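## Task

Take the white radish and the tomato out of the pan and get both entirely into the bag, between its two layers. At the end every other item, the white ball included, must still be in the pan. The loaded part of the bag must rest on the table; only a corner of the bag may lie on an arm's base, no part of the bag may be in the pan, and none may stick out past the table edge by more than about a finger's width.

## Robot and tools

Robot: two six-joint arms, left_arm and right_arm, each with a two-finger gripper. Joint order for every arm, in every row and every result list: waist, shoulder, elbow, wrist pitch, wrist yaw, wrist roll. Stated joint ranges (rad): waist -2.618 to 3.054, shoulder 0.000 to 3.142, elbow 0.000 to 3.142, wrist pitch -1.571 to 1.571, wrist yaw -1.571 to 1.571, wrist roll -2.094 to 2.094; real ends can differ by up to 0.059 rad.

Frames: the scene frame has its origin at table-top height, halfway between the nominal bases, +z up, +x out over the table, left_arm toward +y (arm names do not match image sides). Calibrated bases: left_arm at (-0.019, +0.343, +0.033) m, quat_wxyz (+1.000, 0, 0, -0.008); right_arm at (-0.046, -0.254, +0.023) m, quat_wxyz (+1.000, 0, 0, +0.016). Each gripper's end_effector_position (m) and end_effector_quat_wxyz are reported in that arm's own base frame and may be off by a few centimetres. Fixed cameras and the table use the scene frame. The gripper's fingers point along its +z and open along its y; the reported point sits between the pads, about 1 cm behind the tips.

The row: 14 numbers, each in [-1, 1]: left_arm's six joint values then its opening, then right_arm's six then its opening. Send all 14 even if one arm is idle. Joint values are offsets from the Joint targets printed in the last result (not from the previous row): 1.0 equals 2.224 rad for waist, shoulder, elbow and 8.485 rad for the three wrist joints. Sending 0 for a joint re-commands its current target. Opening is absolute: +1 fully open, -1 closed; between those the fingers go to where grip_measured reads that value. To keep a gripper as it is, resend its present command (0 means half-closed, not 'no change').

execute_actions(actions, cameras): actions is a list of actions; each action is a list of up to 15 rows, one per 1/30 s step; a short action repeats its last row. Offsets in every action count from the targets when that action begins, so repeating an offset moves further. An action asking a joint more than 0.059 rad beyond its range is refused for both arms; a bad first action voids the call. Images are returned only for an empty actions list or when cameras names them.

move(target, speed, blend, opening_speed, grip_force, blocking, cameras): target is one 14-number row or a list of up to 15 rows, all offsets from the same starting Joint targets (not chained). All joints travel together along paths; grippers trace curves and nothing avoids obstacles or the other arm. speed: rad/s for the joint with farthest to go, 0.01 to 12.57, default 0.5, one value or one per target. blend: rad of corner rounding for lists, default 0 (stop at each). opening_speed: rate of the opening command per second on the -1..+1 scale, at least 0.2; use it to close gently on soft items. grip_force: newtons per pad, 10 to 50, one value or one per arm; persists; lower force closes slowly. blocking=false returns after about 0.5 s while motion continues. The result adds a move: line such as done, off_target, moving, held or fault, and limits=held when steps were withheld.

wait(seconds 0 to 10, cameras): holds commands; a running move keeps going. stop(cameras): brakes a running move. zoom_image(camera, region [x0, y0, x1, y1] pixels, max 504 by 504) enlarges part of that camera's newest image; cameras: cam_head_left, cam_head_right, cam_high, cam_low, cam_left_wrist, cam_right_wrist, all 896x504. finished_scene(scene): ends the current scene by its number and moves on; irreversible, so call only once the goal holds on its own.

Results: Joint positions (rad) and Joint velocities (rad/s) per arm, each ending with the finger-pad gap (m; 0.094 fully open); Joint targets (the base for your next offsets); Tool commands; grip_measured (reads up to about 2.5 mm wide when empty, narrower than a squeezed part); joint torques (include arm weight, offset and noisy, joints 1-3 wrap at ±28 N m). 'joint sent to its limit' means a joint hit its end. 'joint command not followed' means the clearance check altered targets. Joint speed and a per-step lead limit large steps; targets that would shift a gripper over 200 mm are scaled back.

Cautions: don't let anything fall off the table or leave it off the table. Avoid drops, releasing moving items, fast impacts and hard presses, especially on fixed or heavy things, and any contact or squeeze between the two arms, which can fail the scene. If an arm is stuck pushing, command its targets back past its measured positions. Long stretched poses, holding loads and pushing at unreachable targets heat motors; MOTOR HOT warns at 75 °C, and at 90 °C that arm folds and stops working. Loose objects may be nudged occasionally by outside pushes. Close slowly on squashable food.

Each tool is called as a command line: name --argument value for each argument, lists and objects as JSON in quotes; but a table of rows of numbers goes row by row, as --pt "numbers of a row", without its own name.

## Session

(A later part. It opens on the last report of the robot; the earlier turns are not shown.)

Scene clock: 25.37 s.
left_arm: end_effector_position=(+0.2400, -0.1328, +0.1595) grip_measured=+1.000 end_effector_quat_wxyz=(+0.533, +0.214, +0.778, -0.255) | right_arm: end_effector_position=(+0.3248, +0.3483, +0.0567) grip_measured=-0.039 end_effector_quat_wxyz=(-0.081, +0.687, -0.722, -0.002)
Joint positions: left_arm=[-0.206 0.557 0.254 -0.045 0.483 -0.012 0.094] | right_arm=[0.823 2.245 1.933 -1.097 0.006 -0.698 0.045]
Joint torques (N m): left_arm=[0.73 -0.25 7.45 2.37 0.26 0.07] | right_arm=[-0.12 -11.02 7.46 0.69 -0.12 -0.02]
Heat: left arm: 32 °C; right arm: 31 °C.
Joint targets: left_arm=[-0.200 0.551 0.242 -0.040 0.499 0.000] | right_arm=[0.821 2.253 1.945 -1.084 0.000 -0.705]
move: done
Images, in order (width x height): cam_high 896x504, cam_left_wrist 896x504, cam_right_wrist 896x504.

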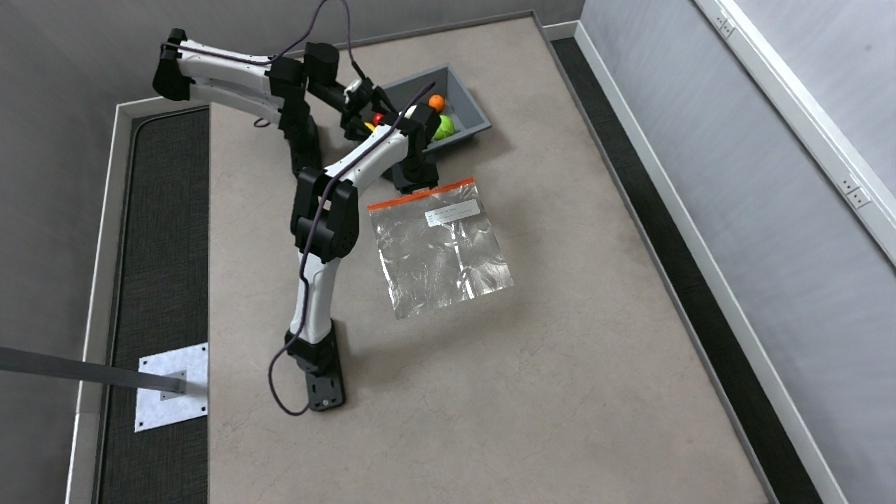

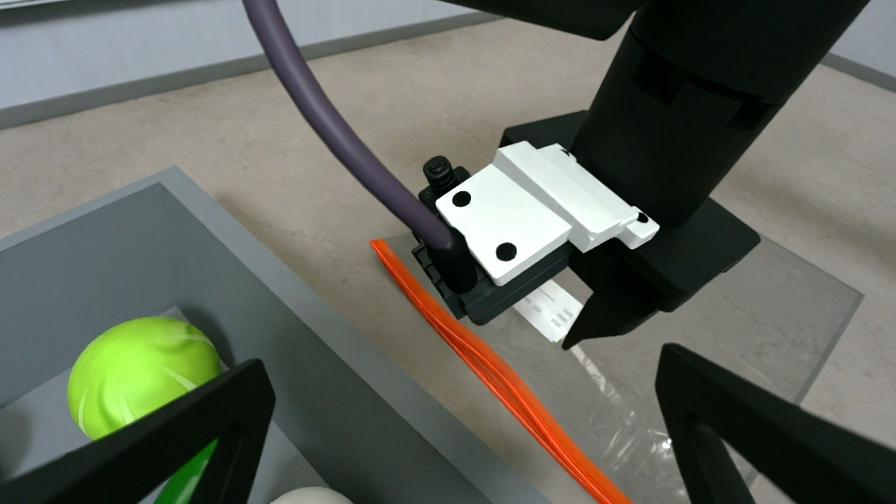

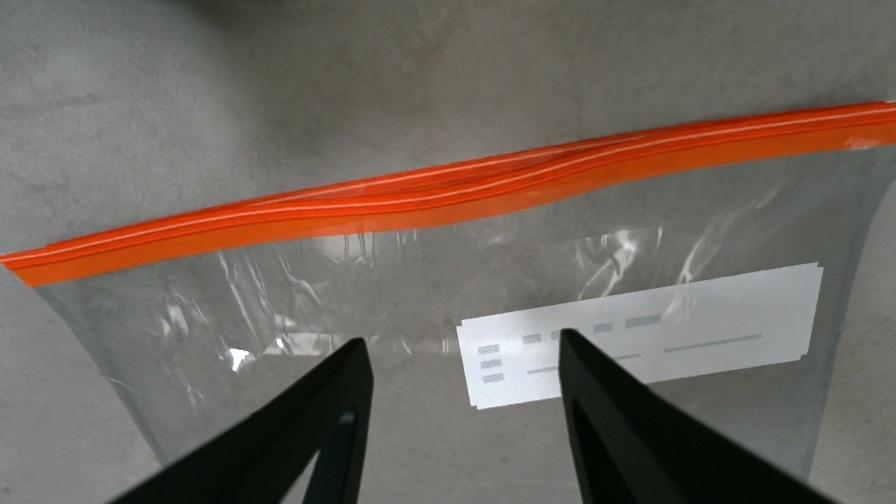

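move --target '[0,0,0,0,0,0,1,0.0045,0.0171,-0.0728,0.0243,0,0,-0.04]' --speed 0.2 --cameras '["cam_left_wrist","cam_right_wrist","cam_low"]'

zoom_image --camera "cam_right_wrist" --region '[300, 200, 700, 425]'

zoom_image --camera "cam_left_wrist" --region '[350, 250, 650, 500]'

Scene clock: 27.53 s.
left_arm: end_effector_position=(+0.2400, -0.1328, +0.1595) grip_measured=+1.000 end_effector_quat_wxyz=(+0.533, +0.214, +0.778, -0.255) | right_arm: end_effector_position=(+0.3288, +0.3527, +0.0089) grip_measured=-0.039 end_effector_quat_wxyz=(-0.095, +0.686, -0.722, -0.003)
Joint positions: left_arm=[-0.206 0.557 0.254 -0.045 0.483 -0.012 0.094] | right_arm=[0.823 2.275 1.786 -0.892 0.006 -0.698 0.045]
Joint torques (N m): left_arm=[0.7 -0.29 7.46 2.37 0.25 0.07] | right_arm=[0.87 -10.44 5.93 0.76 -0.11 -0.02]
Heat: left arm: 32 °C; right arm: 31 °C.
Joint targets: left_arm=[-0.200 0.551 0.242 -0.040 0.499 0.000] | right_arm=[0.831 2.291 1.783 -0.878 0.000 -0.705]
move: done
Images, in order (width x height): cam_low 896x504, cam_left_wrist 896x504, cam_right_wrist 896x504.

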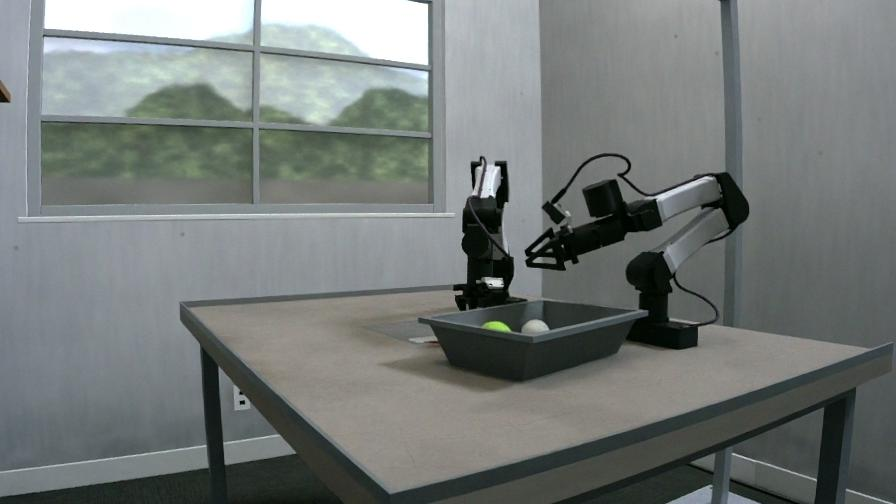

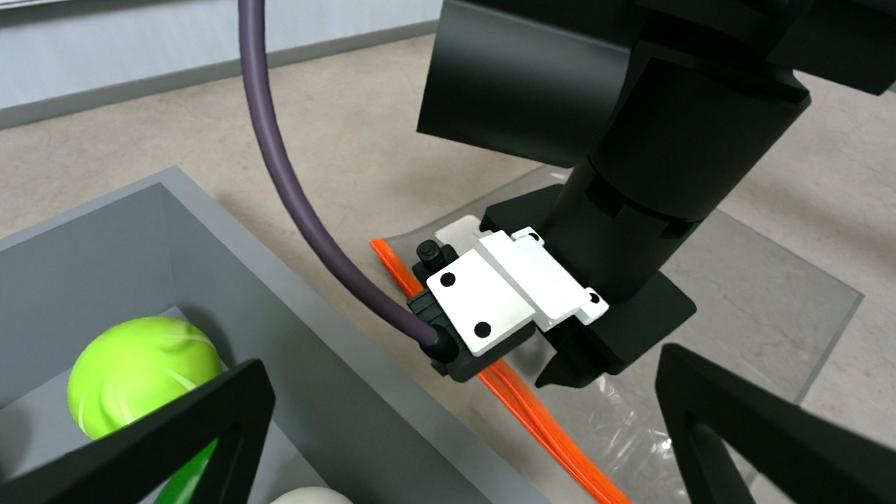

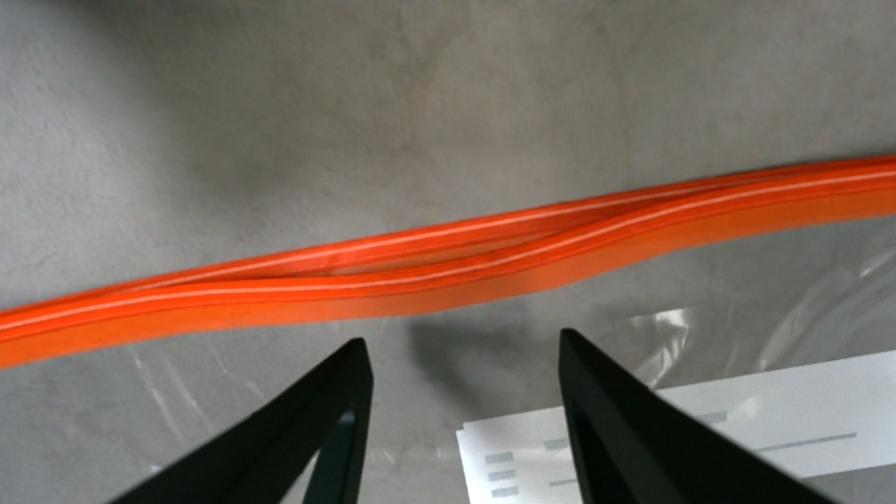

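Scaled by 1.260 from the camera's 896x504 image, which has a finer 1280x720 frame.

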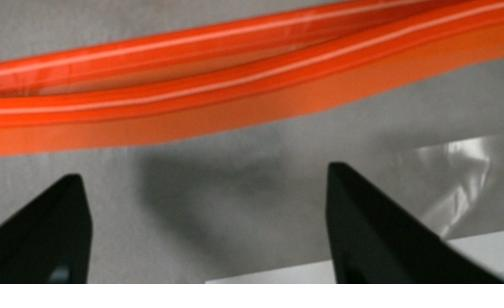

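Scaled by 1.680 from the camera's 896x504 image, which has a finer 1280x720 frame.

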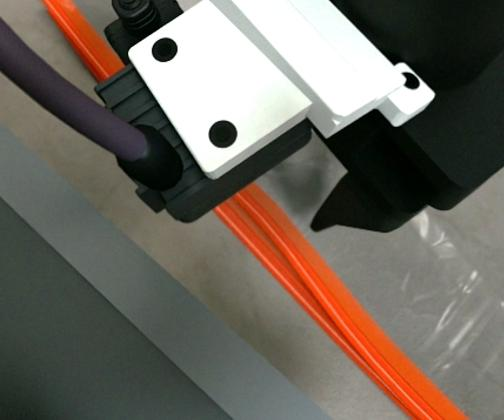

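move --target '[0,0,0,0,0,0,1,0.0063,0.0148,-0.0022,0.0021,0,0,-0.04]' --speed 0.1 --cameras '["cam_left_wrist","cam_right_wrist"]'

zoom_image --camera "cam_right_wrist" --region '[300, 200, 700, 425]'

zoom_image --camera "cam_left_wrist" --region '[350, 250, 650, 500]'

Scene clock: 29.13 s.
left_arm: end_effector_position=(+0.2400, -0.1328, +0.1595) grip_measured=+1.000 end_effector_quat_wxyz=(+0.533, +0.214, +0.778, -0.255) | right_arm: end_effector_position=(+0.3235, +0.3584, -0.0038) grip_measured=-0.039 end_effector_quat_wxyz=(-0.088, +0.692, -0.716, -0.003)
Joint positions: left_arm=[-0.206 0.557 0.254 -0.045 0.483 -0.012 0.094] | right_arm=[0.839 2.304 1.786 -0.876 0.006 -0.698 0.045]
Joint torques (N m): left_arm=[0.76 -0.25 7.49 2.37 0.25 0.06] | right_arm=[0.66 -10.26 5.41 0.76 -0.11 -0.01]
Heat: left arm: 32 °C; right arm: 32 °C.
Joint targets: left_arm=[-0.200 0.551 0.242 -0.040 0.499 0.000] | right_arm=[0.845 2.324 1.778 -0.860 0.000 -0.705]
move: done
Images, in order (width x height): cam_left_wrist 896x504, cam_right_wrist 896x504.

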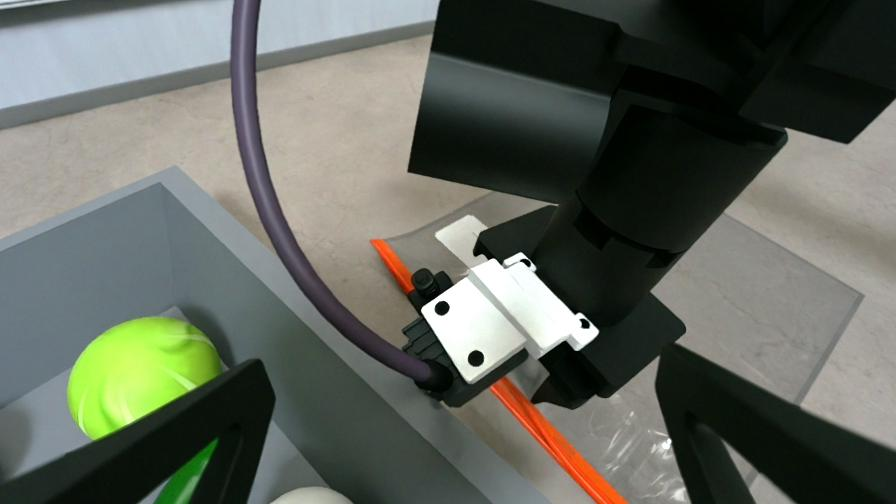

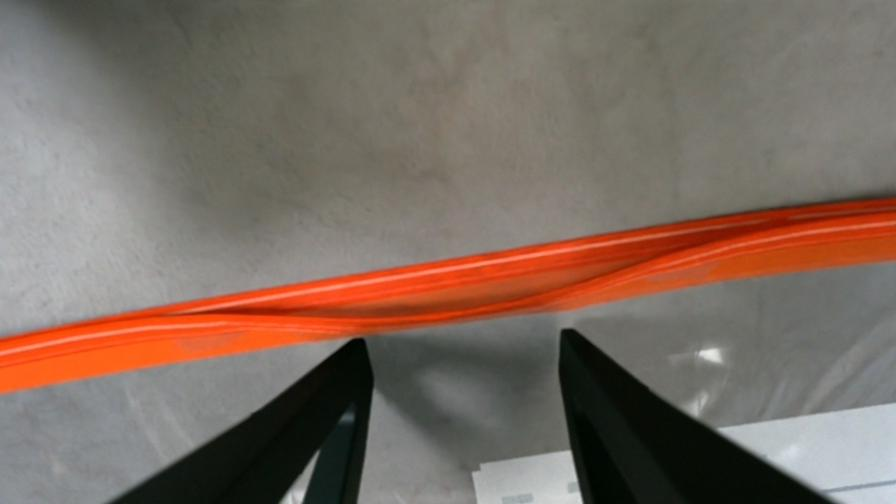

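Scaled by 1.260 from the camera's 896x504 image, which has a finer 1280x720 frame.

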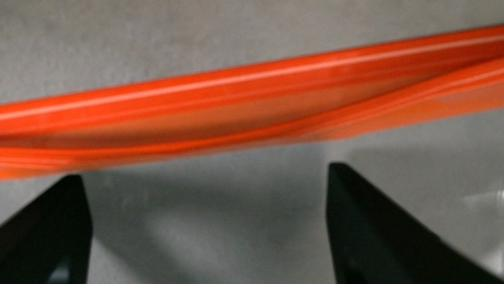

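Scaled by 1.680 from the camera's 896x504 image, which has a finer 1280x720 frame.

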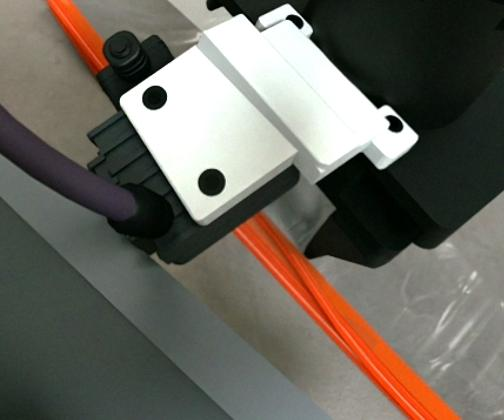

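move --target '[0,0,0,0,0,0,1,0,0,0,0,0,0,-1]' --opening_speed 0.5 --cameras '["cam_left_wrist","cam_right_wrist"]'

zoom_image --camera "cam_right_wrist" --region '[300, 200, 700, 425]'

Scene clock: 31.57 s.
left_arm: end_effector_position=(+0.2400, -0.1328, +0.1595) grip_measured=+1.000 end_effector_quat_wxyz=(+0.533, +0.214, +0.778, -0.255) | right_arm: end_effector_position=(+0.3237, +0.3587, -0.0037) grip_measured=-0.991 end_effector_quat_wxyz=(-0.089, +0.692, -0.716, -0.003)
Joint positions: left_arm=[-0.206 0.557 0.254 -0.045 0.483 -0.012 0.094] | right_arm=[0.839 2.304 1.786 -0.874 0.006 -0.698 0]
Joint torques (N m): left_arm=[0.68 -0.25 7.49 2.37 0.25 0.06] | right_arm=[0.68 -10.24 5.39 0.75 -0.11 -0.01]
Heat: left arm: 33 °C; right arm: 33 °C.
Joint targets: left_arm=[-0.200 0.551 0.242 -0.040 0.499 0.000] | right_arm=[0.845 2.324 1.778 -0.860 0.000 -0.705]
move: done
Images, in order (width x height): cam_left_wrist 896x504, cam_right_wrist 896x504.

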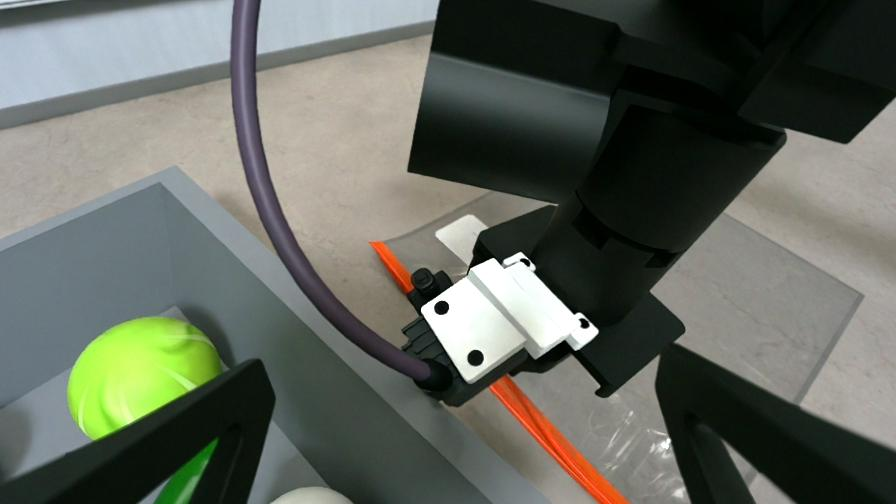

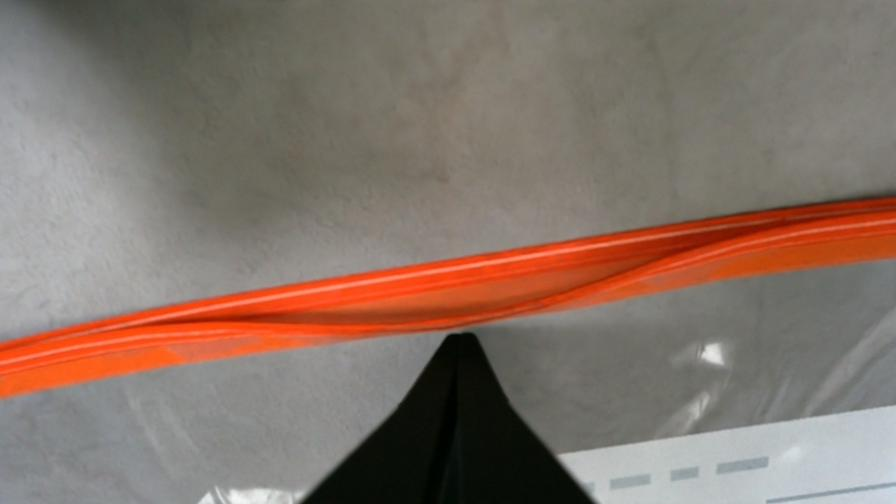

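Scaled by 1.260 from the camera's 896x504 image, which has a finer 1280x720 frame.

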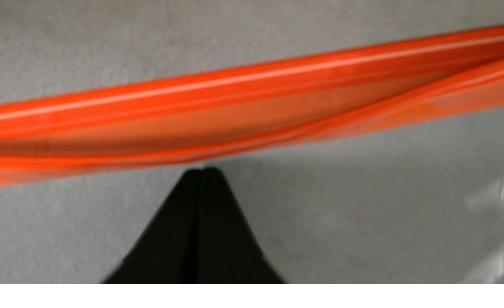

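move --target '[0,0,0,0,0,0,1,0,-0.0292,0,0,0,0,-1]' --speed 0.1 --cameras '["cam_left_wrist","cam_right_wrist"]'

Scene clock: 32.67 s.
left_arm: end_effector_position=(+0.2400, -0.1328, +0.1595) grip_measured=+1.000 end_effector_quat_wxyz=(+0.533, +0.214, +0.778, -0.255) | right_arm: end_effector_position=(+0.3237, +0.3587, -0.0037) grip_measured=-0.991 end_effector_quat_wxyz=(-0.089, +0.692, -0.716, -0.003)
Joint positions: left_arm=[-0.206 0.557 0.254 -0.045 0.483 -0.012 0.094] | right_arm=[0.839 2.304 1.786 -0.874 0.006 -0.698 0]
Joint torques (N m): left_arm=[0.7 -0.25 7.46 2.38 0.26 0.06] | right_arm=[0.66 -15.94 5.38 0.74 -0.11 -0.01]
Heat: left arm: 33 °C; right arm: 34 °C.
Joint targets: left_arm=[-0.200 0.551 0.242 -0.040 0.499 0.000] | right_arm=[0.845 2.259 1.778 -0.860 0.000 -0.705]
move: off_target (right_arm); right_arm: the shoulder is farthest, 0.045 rad from its target
Images, in order (width x height): cam_left_wrist 896x504, cam_right_wrist 896x504.

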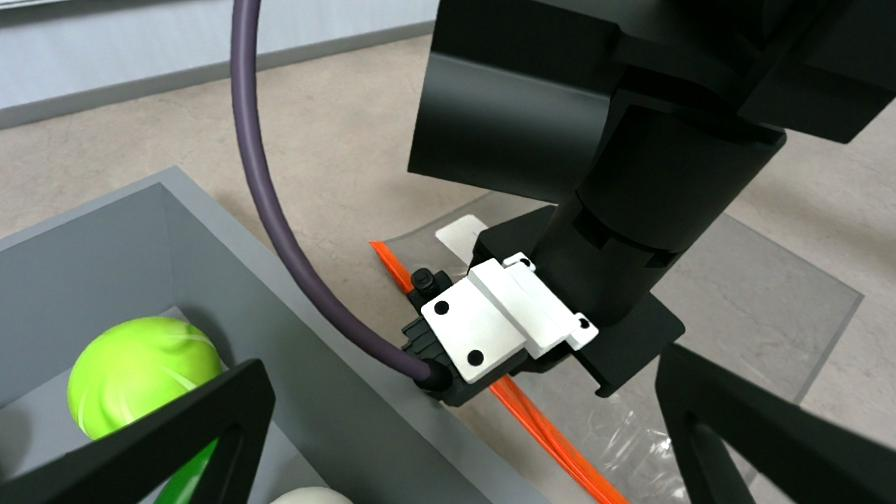

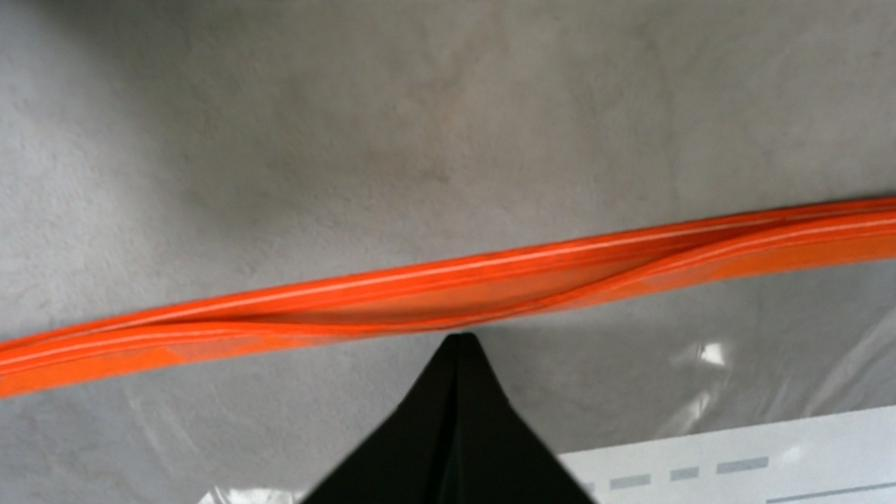

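move --target '[0,0,0,0,0,0,1,0,-0.0157,0,0,0,0,-1]' --speed 0.1 --cameras '["cam_left_wrist","cam_right_wrist"]'

Scene clock: 33.63 s.
left_arm: end_effector_position=(+0.2400, -0.1328, +0.1595) grip_measured=+1.000 end_effector_quat_wxyz=(+0.533, +0.214, +0.778, -0.255) | right_arm: end_effector_position=(+0.3249, +0.3600, +0.0054) grip_measured=-0.991 end_effector_quat_wxyz=(-0.099, +0.691, -0.716, -0.004)
Joint positions: left_arm=[-0.206 0.557 0.254 -0.045 0.483 -0.012 0.094] | right_arm=[0.839 2.282 1.782 -0.872 0.006 -0.698 0]
Joint torques (N m): left_arm=[0.7 -0.24 7.45 2.37 0.26 0.06] | right_arm=[0.68 -16.99 5.87 0.76 -0.11 -0.01]
Heat: left arm: 33 °C; right arm: 35 °C.
Joint targets: left_arm=[-0.200 0.551 0.242 -0.040 0.499 0.000] | right_arm=[0.845 2.224 1.778 -0.860 0.000 -0.705]
move: off_target (right_arm); right_arm: the shoulder is farthest, 0.058 rad from its target
Images, in order (width x height): cam_left_wrist 896x504, cam_right_wrist 896x504.

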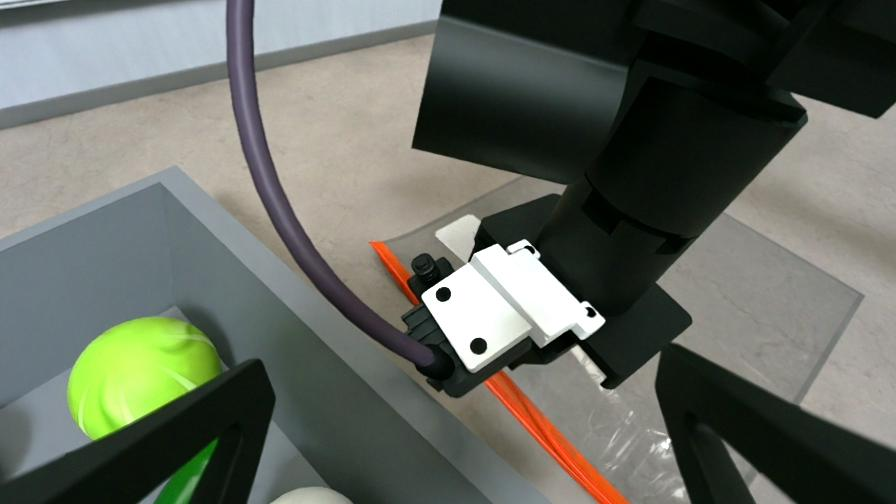

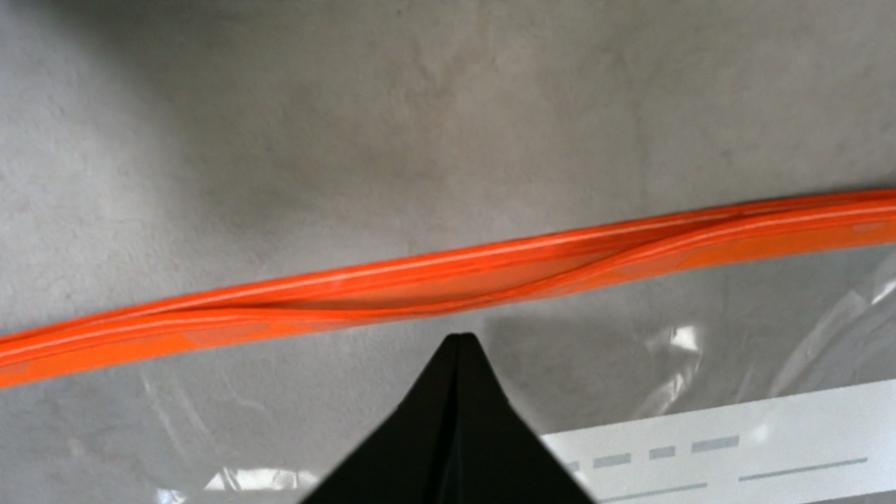

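move --pt "0 0 0 0 0 0 1 0.0076 0.0 0.018 -0.0007 0 0 -0.04" --pt "0 0 0 0 0 0 1 0.0076 0.0629 0.018 -0.0007 0 0 -0.04" --speed '[0.3,0.15]' --cameras '["cam_left_wrist","cam_right_wrist"]'

zoom_image --camera "cam_right_wrist" --region '[250, 200, 750, 480]'

Scene clock: 36.77 s.
left_arm: end_effector_position=(+0.2400, -0.1328, +0.1595) grip_measured=+1.000 end_effector_quat_wxyz=(+0.533, +0.214, +0.778, -0.255) | right_arm: end_effector_position=(+0.3219, +0.3768, -0.0005) grip_measured=-0.041 end_effector_quat_wxyz=(-0.106, +0.699, -0.707, -0.017)
Joint positions: left_arm=[-0.206 0.557 0.254 -0.045 0.483 -0.012 0.094] | right_arm=[0.858 2.316 1.812 -0.852 -0.018 -0.7 0.045]
Joint torques (N m): left_arm=[0.69 -0.24 7.49 2.37 0.25 0.06] | right_arm=[0.43 -7.94 6.79 0.49 0.11 0]
Heat: left arm: 34 °C; right arm: 37 °C.
Joint targets: left_arm=[-0.200 0.551 0.242 -0.040 0.499 0.000] | right_arm=[0.862 2.364 1.818 -0.866 0.000 -0.705]
move: off_target (right_arm); right_arm: the shoulder is farthest, 0.048 rad from its target
Images, in order (width x height): cam_left_wrist 896x504, cam_right_wrist 896x504.

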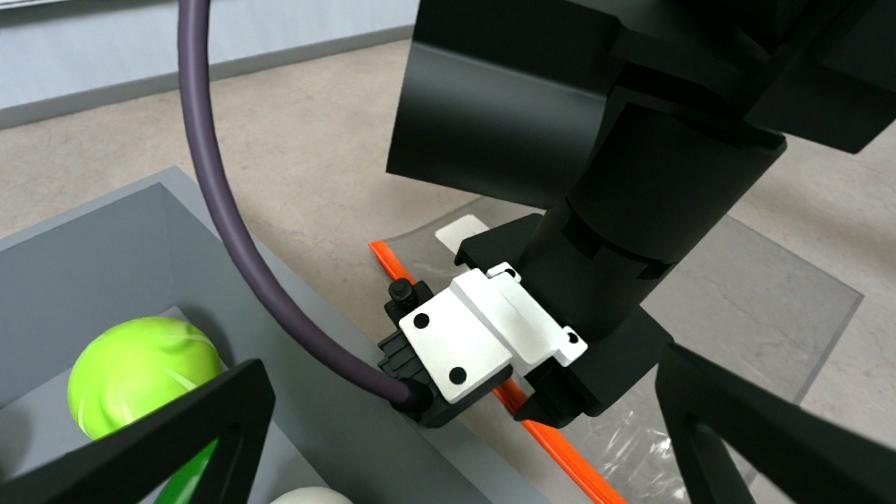

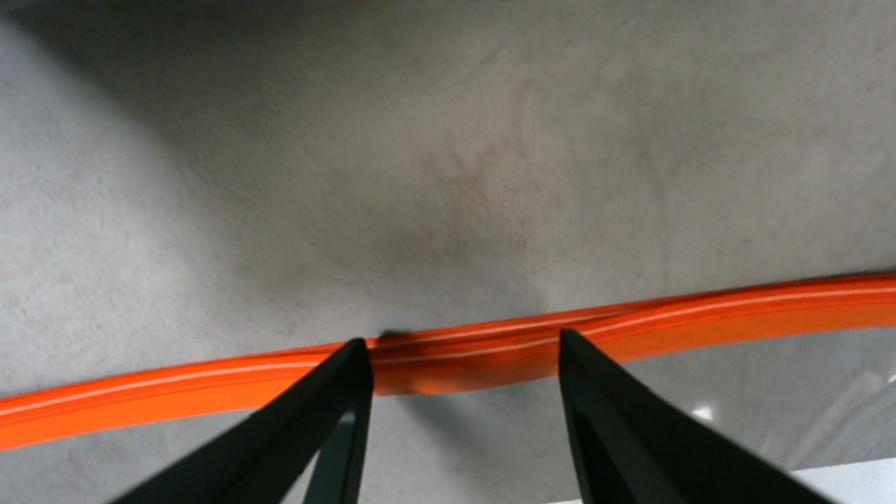

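Scaled by 1.008 from the camera's 896x504 image, which has a finer 1280x720 frame.

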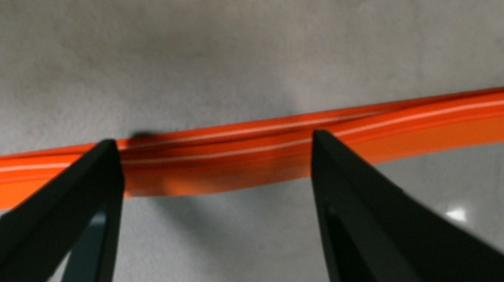

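move --target '[0,0,0,0,0,0,1,0,0,0,0,0,0,-1]' --opening_speed 0.5 --cameras '["cam_left_wrist","cam_right_wrist"]'

zoom_image --camera "cam_right_wrist" --region '[250, 200, 750, 480]'

Scene clock: 39.13 s.
left_arm: end_effector_position=(+0.2400, -0.1328, +0.1595) grip_measured=+1.000 end_effector_quat_wxyz=(+0.533, +0.214, +0.778, -0.255) | right_arm: end_effector_position=(+0.3219, +0.3769, -0.0005) grip_measured=-0.991 end_effector_quat_wxyz=(-0.107, +0.699, -0.707, -0.017)
Joint positions: left_arm=[-0.206 0.557 0.254 -0.045 0.483 -0.012 0.094] | right_arm=[0.858 2.316 1.812 -0.851 -0.018 -0.7 0]
Joint torques (N m): left_arm=[0.72 -0.28 7.46 2.37 0.26 0.06] | right_arm=[0.42 -7.91 6.76 0.52 0.1 0]
Heat: left arm: 34 °C; right arm: 37 °C.
Joint targets: left_arm=[-0.200 0.551 0.242 -0.040 0.499 0.000] | right_arm=[0.862 2.364 1.818 -0.866 0.000 -0.705]
move: off_target (right_arm); right_arm: the shoulder is farthest, 0.048 rad from its target
Images, in order (width x height): cam_left_wrist 896x504, cam_right_wrist 896x504.

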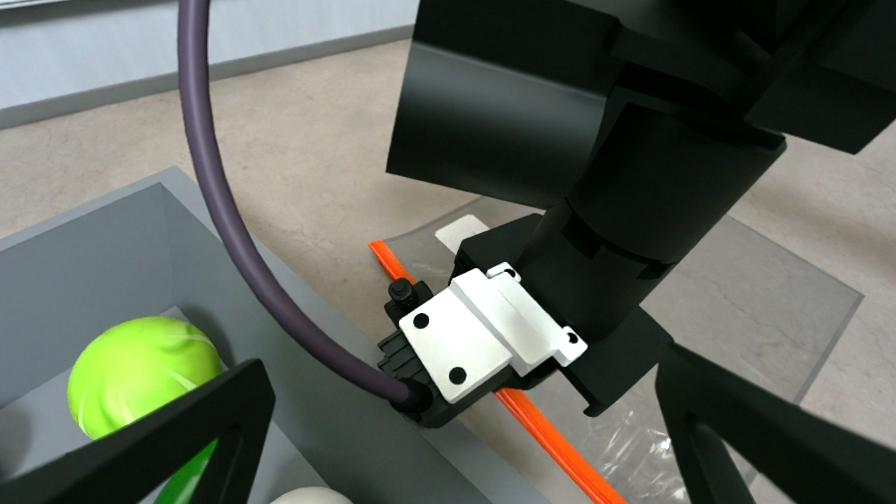

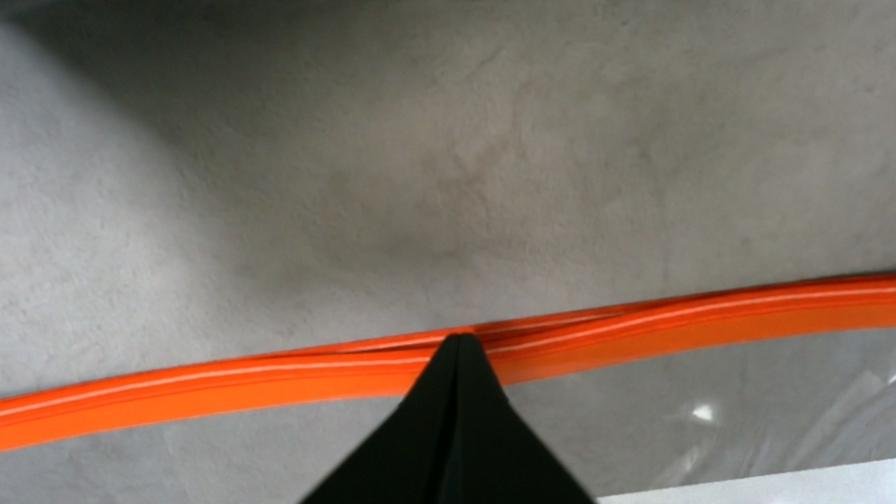

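Scaled by 1.008 from the camera's 896x504 image, which has a finer 1280x720 frame.

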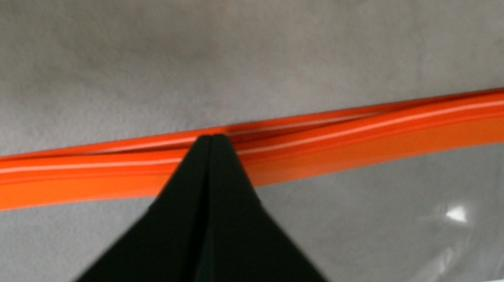

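move --pt "0 0 0 0 0 0 1 0 -0.065 0.0 0 0 0 -1" --pt "0 0 0 0 0 0 1 -0.0233 0.0601 0.2364 -0.0684 0 0.1736 0.06" --speed '[0.3,0.6]' --blend '[0.03,0]' --cameras '["cam_left_wrist","cam_right_wrist","cam_high"]'

Scene clock: 44.53 s.
left_arm: end_effector_position=(+0.2400, -0.1328, +0.1595) grip_measured=+1.000 end_effector_quat_wxyz=(+0.533, +0.214, +0.778, -0.255) | right_arm: end_effector_position=(+0.3225, +0.3447, +0.0482) grip_measured=+0.059 end_effector_quat_wxyz=(-0.013, -0.027, +1.000, -0.008)
Joint positions: left_arm=[-0.206 0.557 0.254 -0.045 0.483 -0.012 0.094] | right_arm=[0.816 2.478 2.317 -1.439 -0.008 0.761 0.05]
Joint torques (N m): left_arm=[0.72 -0.21 7.49 2.38 0.25 0.06] | right_arm=[-0.51 -11.06 8.53 0.13 0.09 0.12]
Heat: left arm: 35 °C; right arm: 39 °C.
Joint targets: left_arm=[-0.200 0.551 0.242 -0.040 0.499 0.000] | right_arm=[0.810 2.497 2.344 -1.446 0.000 0.768]
move: done
Images, in order (width x height): cam_high 896x504, cam_left_wrist 896x504, cam_right_wrist 896x504.

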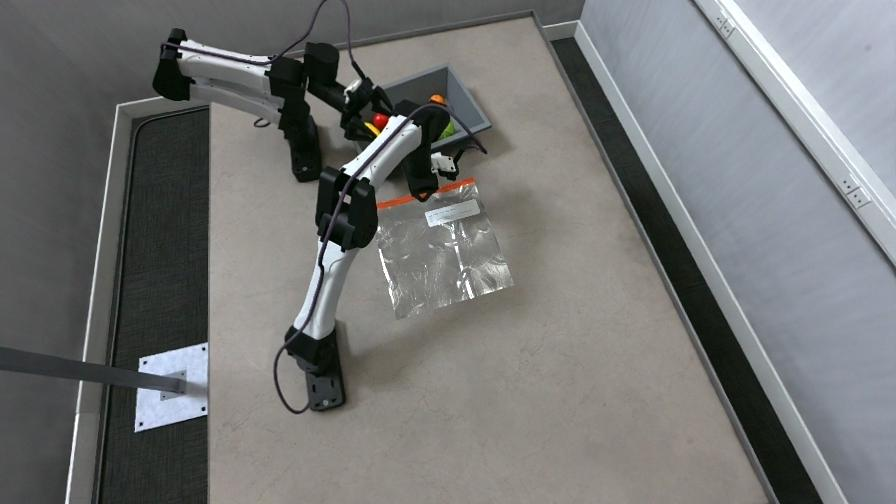

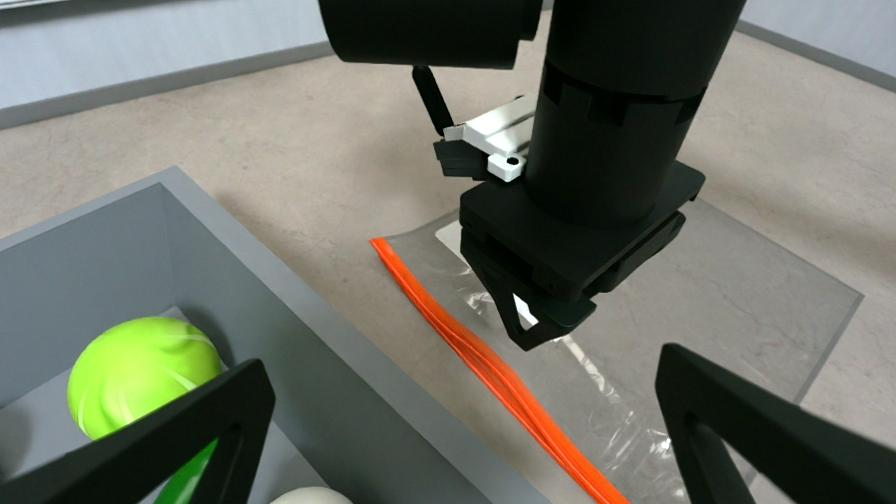

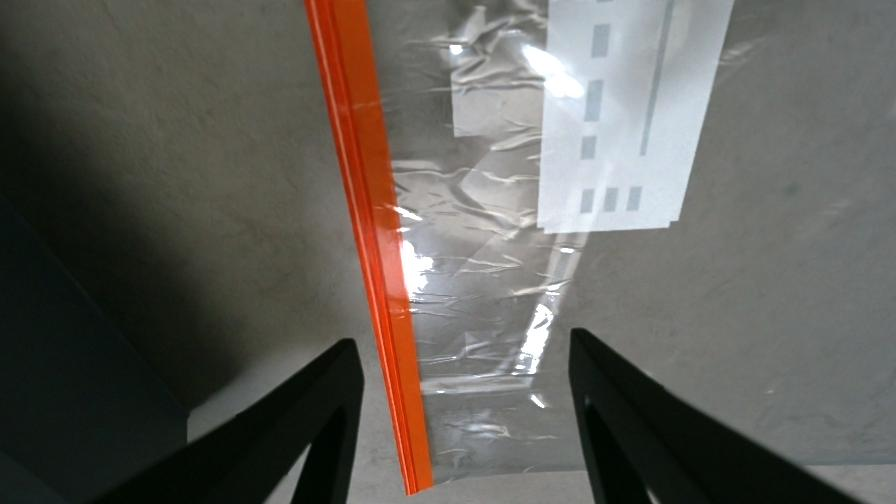

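zoom_image --camera "cam_left_wrist" --region '[350, 220, 650, 500]'

zoom_image --camera "cam_right_wrist" --region '[250, 0, 550, 300]'

Scaled by 1.680 from the camera's 896x504 image, which has a finer 1280x720 frame.

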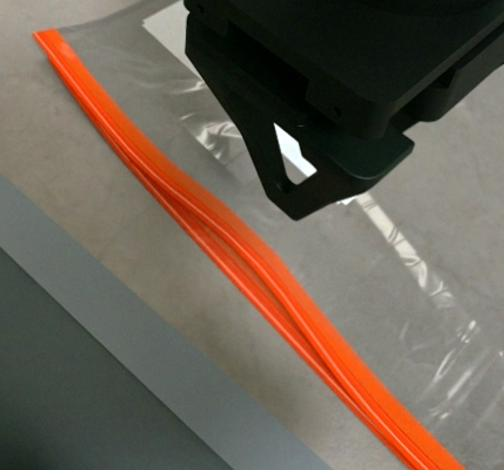

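Scaled by 1.680 from the camera's 896x504 image, which has a finer 1280x720 frame.

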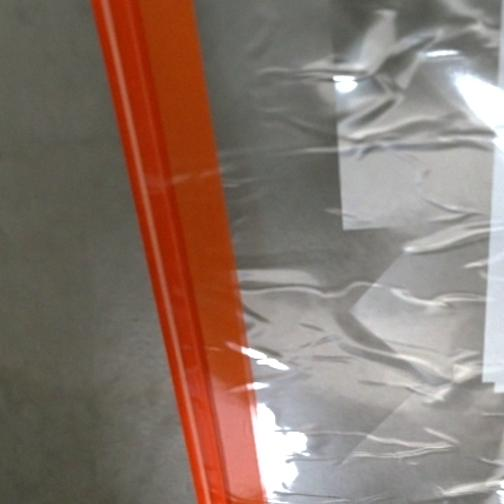

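move --target '[0,0,0,0,0,0,1,0.0184,-0.0004,-0.0063,0.0130,0,-0.0110,-0.04]' --speed 0.4 --cameras '["cam_left_wrist","cam_right_wrist"]'

Scene clock: 54.50 s.
left_arm: end_effector_position=(+0.2400, -0.1328, +0.1595) grip_measured=+1.000 end_effector_quat_wxyz=(+0.533, +0.214, +0.778, -0.255) | right_arm: end_effector_position=(+0.3255, +0.3727, +0.0486) grip_measured=-0.039 end_effector_quat_wxyz=(+0.020, -0.084, +0.996, +0.025)
Joint positions: left_arm=[-0.206 0.557 0.254 -0.045 0.483 -0.012 0.094] | right_arm=[0.85 2.478 2.317 -1.347 -0.008 0.683 0.045]
Joint torques (N m): left_arm=[0.73 -0.25 7.5 2.38 0.27 0.06] | right_arm=[-0.02 -11.3 7.34 0.51 0.08 0.03]
Heat: left arm: 36 °C; right arm: 41 °C.
Joint targets: left_arm=[-0.200 0.551 0.242 -0.040 0.499 0.000] | right_arm=[0.851 2.496 2.330 -1.336 0.000 0.675]
move: done
Images, in order (width x height): cam_left_wrist 896x504, cam_right_wrist 896x504.

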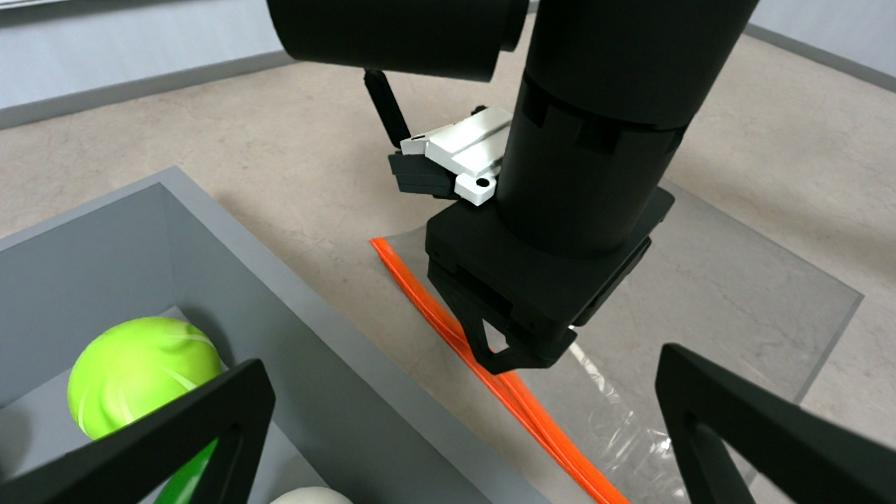

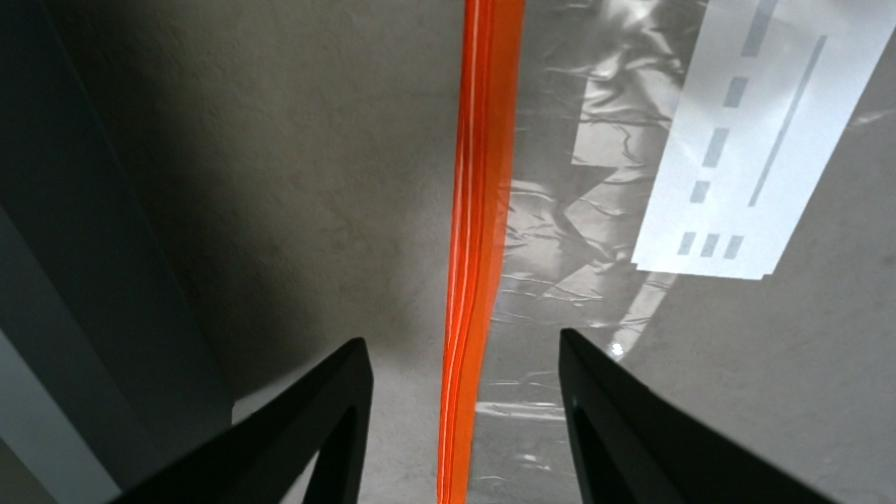

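move --target '[0,0,0,0,0,0,1,0.0099,-0.0297,-0.1304,0.0285,0,0.0018,-0.04]' --speed 0.2 --cameras '["cam_left_wrist","cam_right_wrist"]'

zoom_image --camera "cam_left_wrist" --region '[350, 220, 650, 500]'

zoom_image --camera "cam_right_wrist" --region '[300, 200, 650, 450]'

Scene clock: 56.97 s.
left_arm: end_effector_position=(+0.2400, -0.1328, +0.1595) grip_measured=+1.000 end_effector_quat_wxyz=(+0.533, +0.214, +0.778, -0.255) | right_arm: end_effector_position=(+0.3140, +0.3701, -0.0071) grip_measured=-0.039 end_effector_quat_wxyz=(+0.016, -0.091, +0.996, +0.018)
Joint positions: left_arm=[-0.206 0.557 0.254 -0.045 0.483 -0.012 0.094] | right_arm=[0.866 2.456 2.058 -1.124 -0.002 0.684 0.045]
Joint torques (N m): left_arm=[0.72 -0.24 7.46 2.38 0.26 0.07] | right_arm=[0.68 -15.05 4.4 0.65 0.03 0.1]
Heat: left arm: 36 °C; right arm: 42 °C.
Joint targets: left_arm=[-0.200 0.551 0.242 -0.040 0.499 0.000] | right_arm=[0.873 2.430 2.040 -1.094 0.000 0.690]
move: done
Images, in order (width x height): cam_left_wrist 896x504, cam_right_wrist 896x504.

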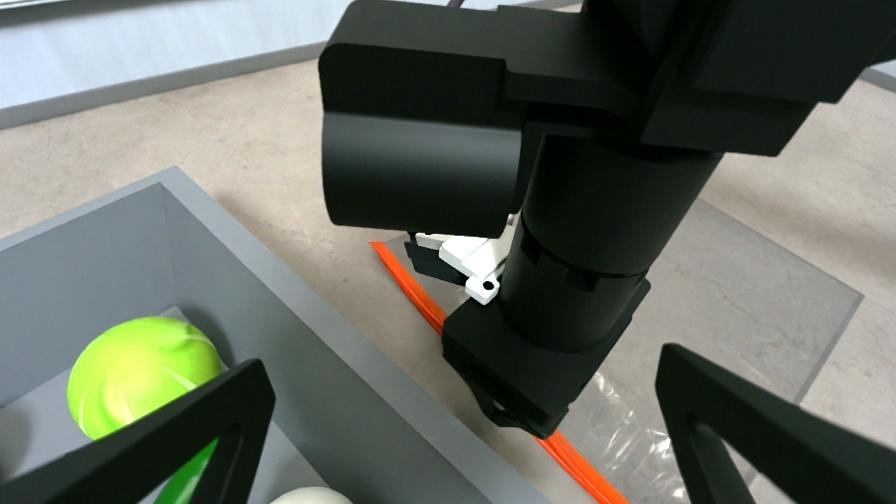

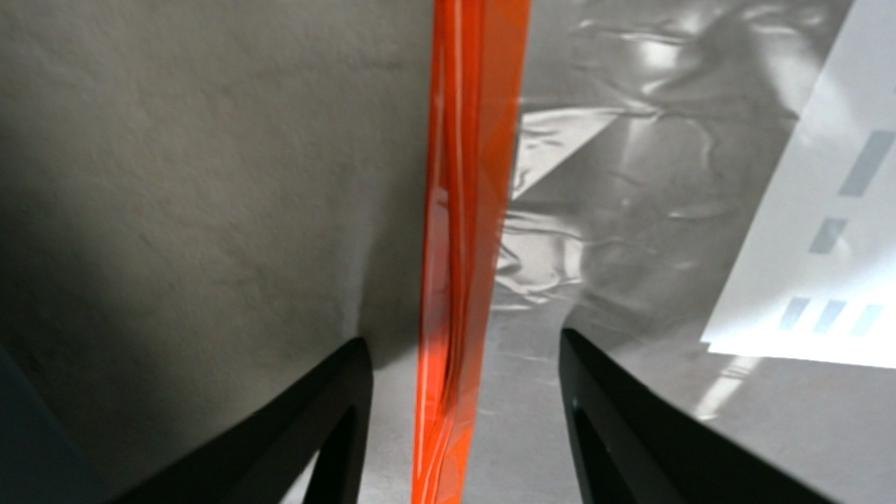

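Scaled by 1.680 from the camera's 896x504 image, which has a finer 1280x720 frame.

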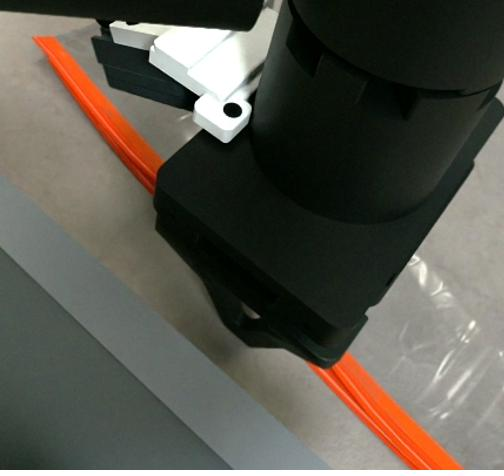

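Scaled by 1.440 from the camera's 896x504 image, which has a finer 1280x720 frame.

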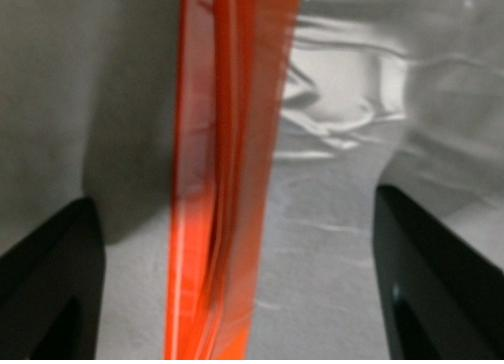

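move --target '[0,0,0,0,0,0,1,0,0,0.0225,0,0,0,-0.04]' --speed 0.1 --cameras '["cam_right_wrist"]'

zoom_image --camera "cam_right_wrist" --region '[300, 200, 650, 450]'

Scene clock: 58.33 s.
left_arm: end_effector_position=(+0.2400, -0.1328, +0.1595) grip_measured=+1.000 end_effector_quat_wxyz=(+0.533, +0.214, +0.778, -0.255) | right_arm: end_effector_position=(+0.3172, +0.3739, -0.0054) grip_measured=-0.039 end_effector_quat_wxyz=(+0.023, -0.091, +0.995, +0.024)
Joint positions: left_arm=[-0.206 0.557 0.254 -0.045 0.483 -0.012 0.094] | right_arm=[0.866 2.456 2.063 -1.111 -0.002 0.684 0.045]
Joint torques (N m): left_arm=[0.69 -0.25 7.46 2.37 0.26 0.07] | right_arm=[0.68 -15.05 8.62 0.54 0.03 0.11]
Heat: left arm: 36 °C; right arm: 43 °C.
Joint targets: left_arm=[-0.200 0.551 0.242 -0.040 0.499 0.000] | right_arm=[0.873 2.430 2.090 -1.094 0.000 0.690]
move: done
Images, in order (width x height): cam_right_wrist 896x504.

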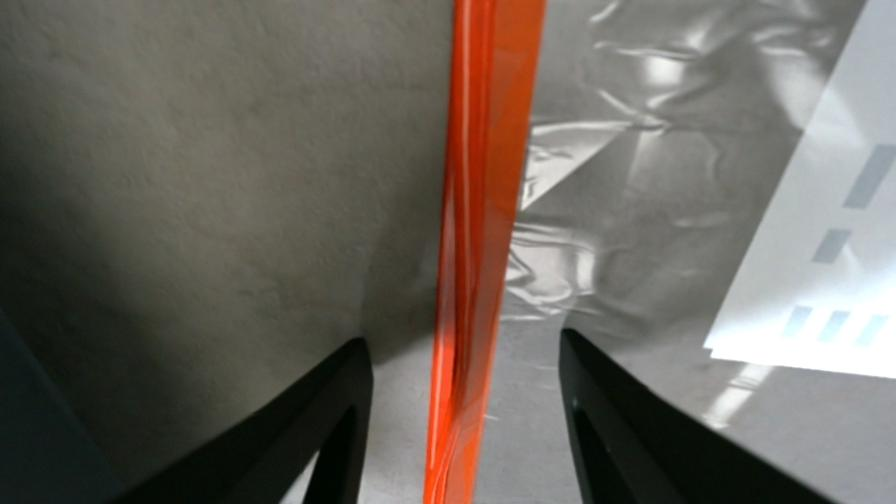

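Scaled by 1.440 from the camera's 896x504 image, which has a finer 1280x720 frame.

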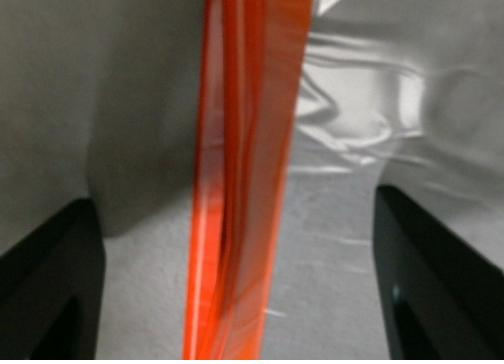

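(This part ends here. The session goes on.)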